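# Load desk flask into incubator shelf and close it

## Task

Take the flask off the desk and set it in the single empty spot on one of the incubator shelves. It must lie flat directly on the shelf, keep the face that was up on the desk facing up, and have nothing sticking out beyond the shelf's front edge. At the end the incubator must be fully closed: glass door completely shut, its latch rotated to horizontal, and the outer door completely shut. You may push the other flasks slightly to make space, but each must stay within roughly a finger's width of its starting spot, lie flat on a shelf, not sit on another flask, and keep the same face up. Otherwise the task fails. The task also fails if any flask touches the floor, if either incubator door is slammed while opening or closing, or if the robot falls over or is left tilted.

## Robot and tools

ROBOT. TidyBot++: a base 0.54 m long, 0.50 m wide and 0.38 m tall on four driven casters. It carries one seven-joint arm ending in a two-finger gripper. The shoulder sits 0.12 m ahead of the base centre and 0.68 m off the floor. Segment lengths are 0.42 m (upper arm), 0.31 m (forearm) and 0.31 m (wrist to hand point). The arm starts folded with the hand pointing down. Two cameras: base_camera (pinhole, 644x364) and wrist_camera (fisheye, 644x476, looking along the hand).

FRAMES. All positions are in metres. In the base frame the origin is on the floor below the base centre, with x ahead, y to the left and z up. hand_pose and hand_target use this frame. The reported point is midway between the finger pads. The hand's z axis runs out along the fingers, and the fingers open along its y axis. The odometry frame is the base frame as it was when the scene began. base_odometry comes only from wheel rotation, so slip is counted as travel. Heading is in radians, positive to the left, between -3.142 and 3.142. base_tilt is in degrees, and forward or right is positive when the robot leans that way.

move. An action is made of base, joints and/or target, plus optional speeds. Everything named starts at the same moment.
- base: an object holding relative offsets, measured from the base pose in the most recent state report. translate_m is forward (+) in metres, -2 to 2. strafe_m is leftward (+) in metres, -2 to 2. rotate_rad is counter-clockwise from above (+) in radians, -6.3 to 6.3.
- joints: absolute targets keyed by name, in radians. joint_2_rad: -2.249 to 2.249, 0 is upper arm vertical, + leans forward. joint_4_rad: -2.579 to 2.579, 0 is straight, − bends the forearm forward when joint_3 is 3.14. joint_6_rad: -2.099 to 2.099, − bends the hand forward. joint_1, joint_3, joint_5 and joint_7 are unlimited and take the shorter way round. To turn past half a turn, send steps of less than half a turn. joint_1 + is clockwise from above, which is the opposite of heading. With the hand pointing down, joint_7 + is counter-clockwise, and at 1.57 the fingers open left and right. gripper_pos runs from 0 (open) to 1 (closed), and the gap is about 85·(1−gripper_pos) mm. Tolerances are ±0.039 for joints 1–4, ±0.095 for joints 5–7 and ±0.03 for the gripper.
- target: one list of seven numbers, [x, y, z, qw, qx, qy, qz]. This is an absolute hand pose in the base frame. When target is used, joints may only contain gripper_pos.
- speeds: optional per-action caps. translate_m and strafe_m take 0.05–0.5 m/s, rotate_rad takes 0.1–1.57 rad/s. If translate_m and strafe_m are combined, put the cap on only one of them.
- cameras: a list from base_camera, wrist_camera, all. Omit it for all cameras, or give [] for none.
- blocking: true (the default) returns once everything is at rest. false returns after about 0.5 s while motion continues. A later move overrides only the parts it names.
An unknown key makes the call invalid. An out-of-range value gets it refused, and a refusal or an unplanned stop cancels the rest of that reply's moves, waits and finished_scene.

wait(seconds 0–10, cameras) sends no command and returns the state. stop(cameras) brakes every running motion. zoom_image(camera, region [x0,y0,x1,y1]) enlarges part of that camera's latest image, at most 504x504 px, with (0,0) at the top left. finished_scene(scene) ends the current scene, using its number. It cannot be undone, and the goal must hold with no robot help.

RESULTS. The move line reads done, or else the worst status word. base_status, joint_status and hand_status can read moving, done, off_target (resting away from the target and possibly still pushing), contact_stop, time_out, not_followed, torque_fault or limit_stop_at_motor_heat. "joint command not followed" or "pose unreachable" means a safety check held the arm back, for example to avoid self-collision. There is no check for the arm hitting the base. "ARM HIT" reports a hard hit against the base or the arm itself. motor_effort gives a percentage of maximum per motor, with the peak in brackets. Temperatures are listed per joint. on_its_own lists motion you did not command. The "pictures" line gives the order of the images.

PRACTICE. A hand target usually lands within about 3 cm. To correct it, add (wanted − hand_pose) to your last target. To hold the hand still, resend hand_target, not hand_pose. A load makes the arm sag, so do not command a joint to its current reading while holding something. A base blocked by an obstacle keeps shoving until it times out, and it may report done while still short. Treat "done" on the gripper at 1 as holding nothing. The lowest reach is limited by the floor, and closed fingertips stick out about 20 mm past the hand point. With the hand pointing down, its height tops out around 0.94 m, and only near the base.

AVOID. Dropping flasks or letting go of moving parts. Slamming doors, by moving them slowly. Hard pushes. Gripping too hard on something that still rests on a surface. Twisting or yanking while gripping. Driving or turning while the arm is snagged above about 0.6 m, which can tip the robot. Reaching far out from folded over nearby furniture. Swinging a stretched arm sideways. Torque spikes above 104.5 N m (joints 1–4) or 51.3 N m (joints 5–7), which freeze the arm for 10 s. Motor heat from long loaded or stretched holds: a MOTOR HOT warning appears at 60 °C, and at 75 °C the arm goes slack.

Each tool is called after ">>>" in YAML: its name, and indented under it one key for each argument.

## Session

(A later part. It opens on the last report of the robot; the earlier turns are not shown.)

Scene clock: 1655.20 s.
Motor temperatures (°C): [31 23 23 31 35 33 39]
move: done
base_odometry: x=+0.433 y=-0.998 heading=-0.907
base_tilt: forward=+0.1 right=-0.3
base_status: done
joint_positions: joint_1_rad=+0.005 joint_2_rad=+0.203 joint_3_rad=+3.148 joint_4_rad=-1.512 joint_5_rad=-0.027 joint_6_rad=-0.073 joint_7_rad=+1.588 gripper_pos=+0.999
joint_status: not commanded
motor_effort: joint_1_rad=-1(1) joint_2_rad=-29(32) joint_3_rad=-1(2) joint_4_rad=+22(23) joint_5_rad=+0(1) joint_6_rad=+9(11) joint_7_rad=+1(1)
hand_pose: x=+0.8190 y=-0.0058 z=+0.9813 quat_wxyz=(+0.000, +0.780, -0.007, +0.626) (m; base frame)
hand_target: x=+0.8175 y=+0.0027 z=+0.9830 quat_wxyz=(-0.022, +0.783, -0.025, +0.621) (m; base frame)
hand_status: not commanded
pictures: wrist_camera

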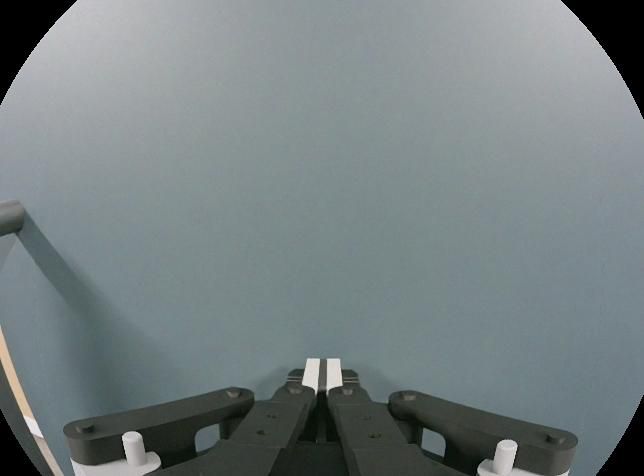

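>>> move:
  base: {"translate_m": 0.03}
  speeds: {"translate_m": 0.05}
  cameras: ["wrist_camera"]

>>> move:
  base: {"translate_m": 0.03}
  speeds: {"translate_m": 0.05}
  cameras: ["wrist_camera"]

Scene clock: 1663.43 s.
Motor temperatures (°C): [31 23 23 31 35 33 39]
move: done
base_odometry: x=+0.451 y=-1.022 heading=-0.907
base_tilt: forward=+0.0 right=-0.3
base_status: done
joint_positions: joint_1_rad=+0.005 joint_2_rad=+0.175 joint_3_rad=+3.148 joint_4_rad=-1.529 joint_5_rad=-0.027 joint_6_rad=-0.102 joint_7_rad=+1.588 gripper_pos=+0.999
joint_status: not commanded
motor_effort: joint_1_rad=-2(4) joint_2_rad=-22(31) joint_3_rad=-3(3) joint_4_rad=+27(30) joint_5_rad=+1(1) joint_6_rad=+13(16) joint_7_rad=+1(1)
hand_pose: x=+0.8065 y=-0.0056 z=+0.9817 quat_wxyz=(+0.000, +0.785, -0.007, +0.619) (m; base frame)
hand_target: x=+0.8175 y=+0.0027 z=+0.9830 quat_wxyz=(-0.022, +0.783, -0.025, +0.621) (m; base frame)
hand_status: not commanded
pictures: wrist_camera

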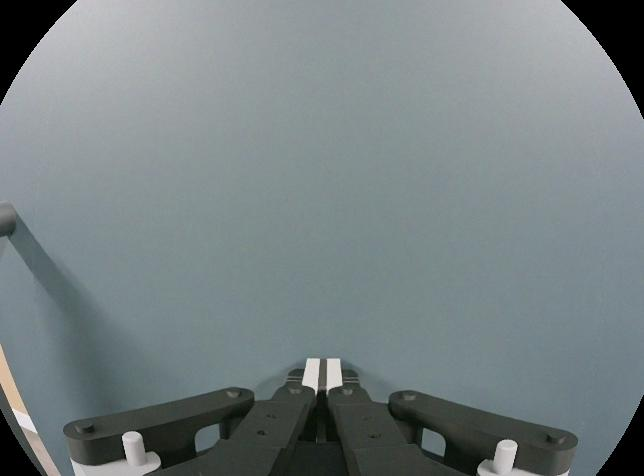

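Scene clock: 1664.57 s.
Motor temperatures (°C): [31 23 23 31 35 33 39]
move: done
base_odometry: x=+0.470 y=-1.045 heading=-0.907
base_tilt: forward=+0.0 right=-0.3
base_status: done
joint_positions: joint_1_rad=+0.006 joint_2_rad=+0.111 joint_3_rad=+3.148 joint_4_rad=-1.572 joint_5_rad=-0.027 joint_6_rad=-0.156 joint_7_rad=+1.588 gripper_pos=+0.999
joint_status: not commanded
motor_effort: joint_1_rad=-3(5) joint_2_rad=-9(23) joint_3_rad=-3(4) joint_4_rad=+34(37) joint_5_rad=+0(1) joint_6_rad=+21(24) joint_7_rad=+1(1)
hand_pose: x=+0.7783 y=-0.0058 z=+0.9820 quat_wxyz=(+0.000, +0.795, -0.007, +0.606) (m; base frame)
hand_target: x=+0.8175 y=+0.0027 z=+0.9830 quat_wxyz=(-0.022, +0.783, -0.025, +0.621) (m; base frame)
hand_status: not commanded
pictures: wrist_camera

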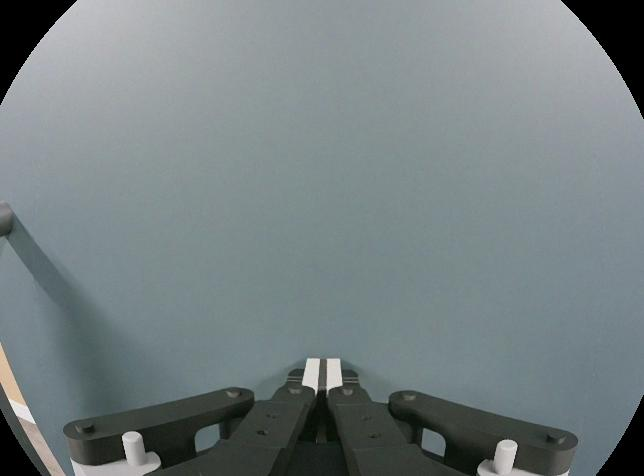

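>>> move:
  base: {"translate_m": -0.1}
  speeds: {"translate_m": 0.08}
  cameras: []

>>> move:
  base: {"translate_m": -0.8}
  speeds: {"translate_m": 0.3}
  cameras: ["wrist_camera"]

Scene clock: 1672.03 s.
Motor temperatures (°C): [31 23 23 31 35 33 39]
move: done
base_odometry: x=+0.408 y=-0.966 heading=-0.907
base_tilt: forward=+0.1 right=-0.3
base_status: done
joint_positions: joint_1_rad=+0.006 joint_2_rad=+0.202 joint_3_rad=+3.148 joint_4_rad=-1.509 joint_5_rad=-0.027 joint_6_rad=-0.121 joint_7_rad=+1.588 gripper_pos=+0.999
joint_status: not commanded
motor_effort: joint_1_rad=-1(4) joint_2_rad=-29(31) joint_3_rad=-1(4) joint_4_rad=+22(32) joint_5_rad=+1(1) joint_6_rad=+9(20) joint_7_rad=+0(1)
hand_pose: x=+0.8154 y=-0.0061 z=+0.9699 quat_wxyz=(+0.000, +0.793, -0.007, +0.609) (m; base frame)
hand_target: x=+0.8175 y=+0.0027 z=+0.9830 quat_wxyz=(-0.022, +0.783, -0.025, +0.621) (m; base frame)
hand_status: not commanded
pictures: none
No camera images: "cameras" was empty.

Scene clock: 1675.53 s.
Motor temperatures (°C): [31 23 23 31 35 33 39]
move: done
base_odometry: x=-0.085 y=-0.335 heading=-0.907
base_tilt: forward=+0.1 right=-0.3
base_status: done
joint_positions: joint_1_rad=+0.006 joint_2_rad=+0.204 joint_3_rad=+3.148 joint_4_rad=-1.509 joint_5_rad=-0.027 joint_6_rad=-0.121 joint_7_rad=+1.588 gripper_pos=+0.999
joint_status: not commanded
motor_effort: joint_1_rad=+0(1) joint_2_rad=-29(33) joint_3_rad=-1(2) joint_4_rad=+22(23) joint_5_rad=+0(1) joint_6_rad=+9(9) joint_7_rad=+0(1)
hand_pose: x=+0.8162 y=-0.0061 z=+0.9680 quat_wxyz=(+0.000, +0.794, -0.007, +0.608) (m; base frame)
hand_target: x=+0.8175 y=+0.0027 z=+0.9830 quat_wxyz=(-0.022, +0.783, -0.025, +0.621) (m; base frame)
hand_status: not commanded
pictures: wrist_camera

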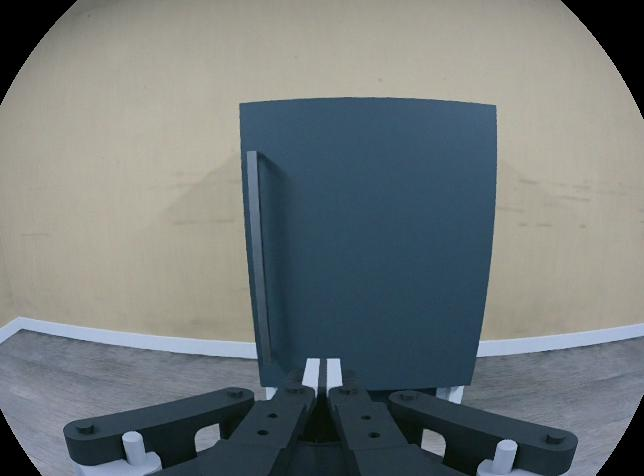

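>>> move:
  base: {"strafe_m": 0.8, "rotate_rad": -0.6}
  cameras: ["wrist_camera"]

>>> zoom_image:
  camera: "wrist_camera"
  region: [150, 60, 500, 400]

Scene clock: 1689.03 s.
Motor temperatures (°C): [31 23 23 31 35 33 39]
move: done
base_odometry: x=+0.545 y=+0.157 heading=-1.507
base_tilt: forward=+0.0 right=-0.2
base_status: done
joint_positions: joint_1_rad=-0.002 joint_2_rad=+0.204 joint_3_rad=+3.143 joint_4_rad=-1.509 joint_5_rad=-0.027 joint_6_rad=-0.121 joint_7_rad=+1.588 gripper_pos=+0.999
joint_status: not commanded
motor_effort: joint_1_rad=+0(4) joint_2_rad=-29(32) joint_3_rad=-1(4) joint_4_rad=+22(23) joint_5_rad=+1(1) joint_6_rad=+9(9) joint_7_rad=+0(1)
hand_pose: x=+0.8162 y=+0.0029 z=+0.9681 quat_wxyz=(-0.004, +0.794, -0.002, +0.608) (m; base frame)
hand_target: x=+0.8175 y=+0.0027 z=+0.9830 quat_wxyz=(-0.022, +0.783, -0.025, +0.621) (m; base frame)
hand_status: not commanded
pictures: wrist_camera

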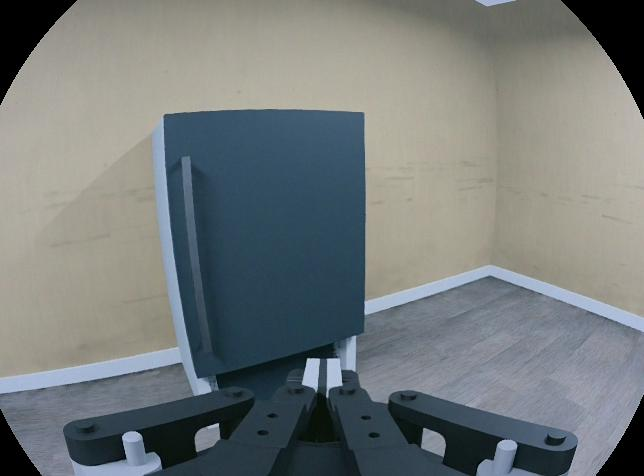

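Scaled by 1.440.

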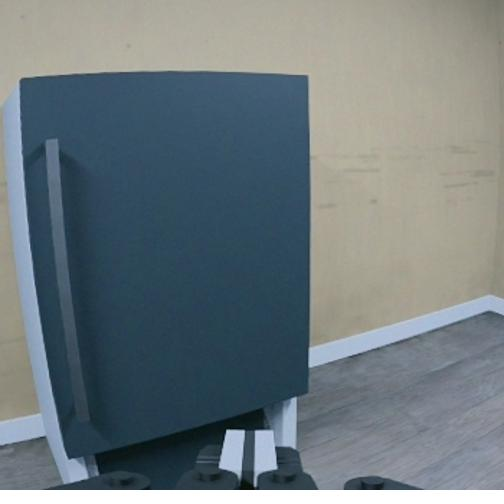

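>>> zoom_image:
  camera: "wrist_camera"
  region: [145, 100, 225, 200]

Scaled by 5.040.

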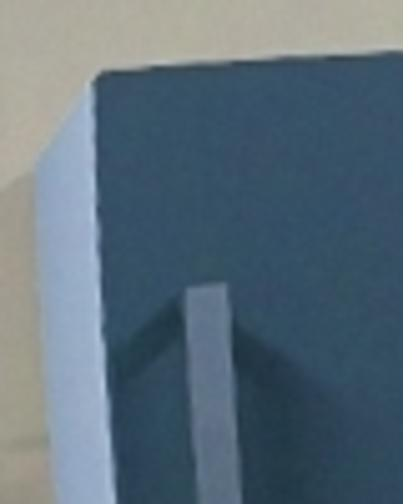

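>>> move:
  base: {"strafe_m": 0.5, "rotate_rad": -0.4}
  speeds: {"strafe_m": 0.2}
  cameras: ["wrist_camera"]

>>> zoom_image:
  camera: "wrist_camera"
  region: [100, 80, 300, 280]

Scene clock: 1705.53 s.
Motor temperatures (°C): [31 23 23 31 35 33 39]
move: done
base_odometry: x=+1.045 y=+0.189 heading=-1.908
base_tilt: forward=+0.0 right=-0.3
base_status: done
joint_positions: joint_1_rad=+0.003 joint_2_rad=+0.204 joint_3_rad=+3.147 joint_4_rad=-1.509 joint_5_rad=-0.027 joint_6_rad=-0.121 joint_7_rad=+1.588 gripper_pos=+0.999
joint_status: not commanded
motor_effort: joint_1_rad=-1(4) joint_2_rad=-29(30) joint_3_rad=-1(5) joint_4_rad=+21(23) joint_5_rad=+0(1) joint_6_rad=+9(9) joint_7_rad=+1(1)
hand_pose: x=+0.8162 y=-0.0030 z=+0.9680 quat_wxyz=(-0.001, +0.794, -0.006, +0.608) (m; base frame)
hand_target: x=+0.8175 y=+0.0027 z=+0.9830 quat_wxyz=(-0.022, +0.783, -0.025, +0.621) (m; base frame)
hand_status: not commanded
pictures: wrist_camera

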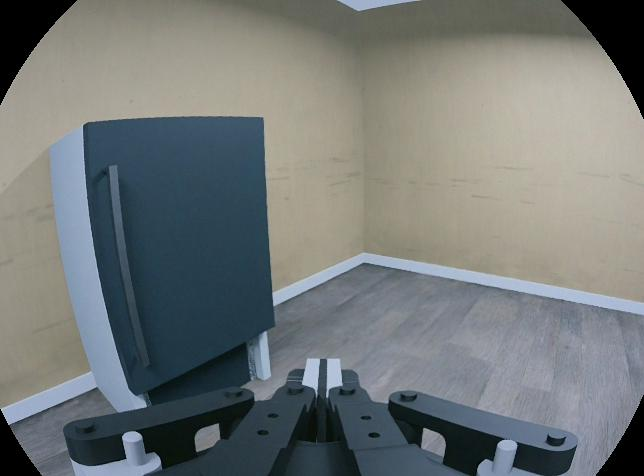

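Scaled by 2.520.

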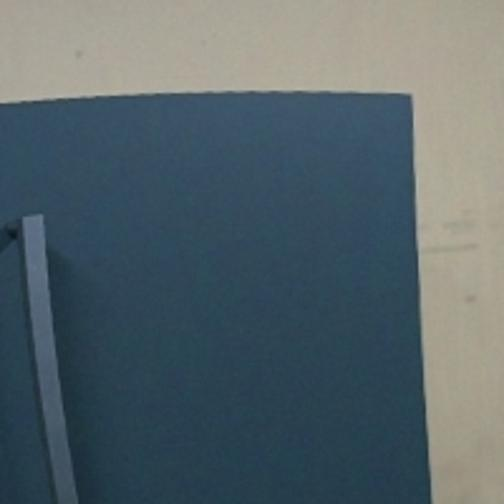

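>>> zoom_image:
  camera: "wrist_camera"
  region: [40, 100, 160, 220]

>>> zoom_image:
  camera: "wrist_camera"
  region: [80, 310, 200, 430]

Scaled by 4.200.

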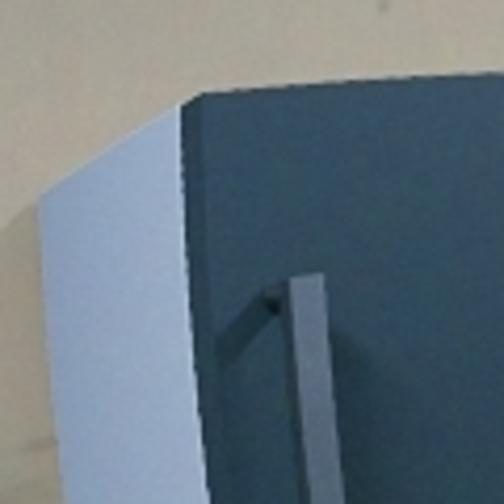

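Scaled by 4.200.

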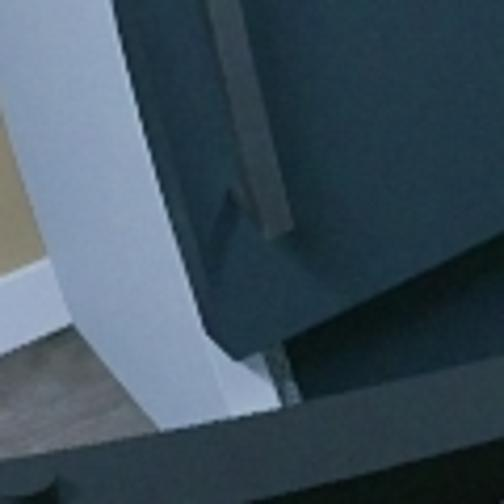

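Flush, no gap. Done.

>>> finished_scene:
  scene: 1

The scene is finished: the task was done.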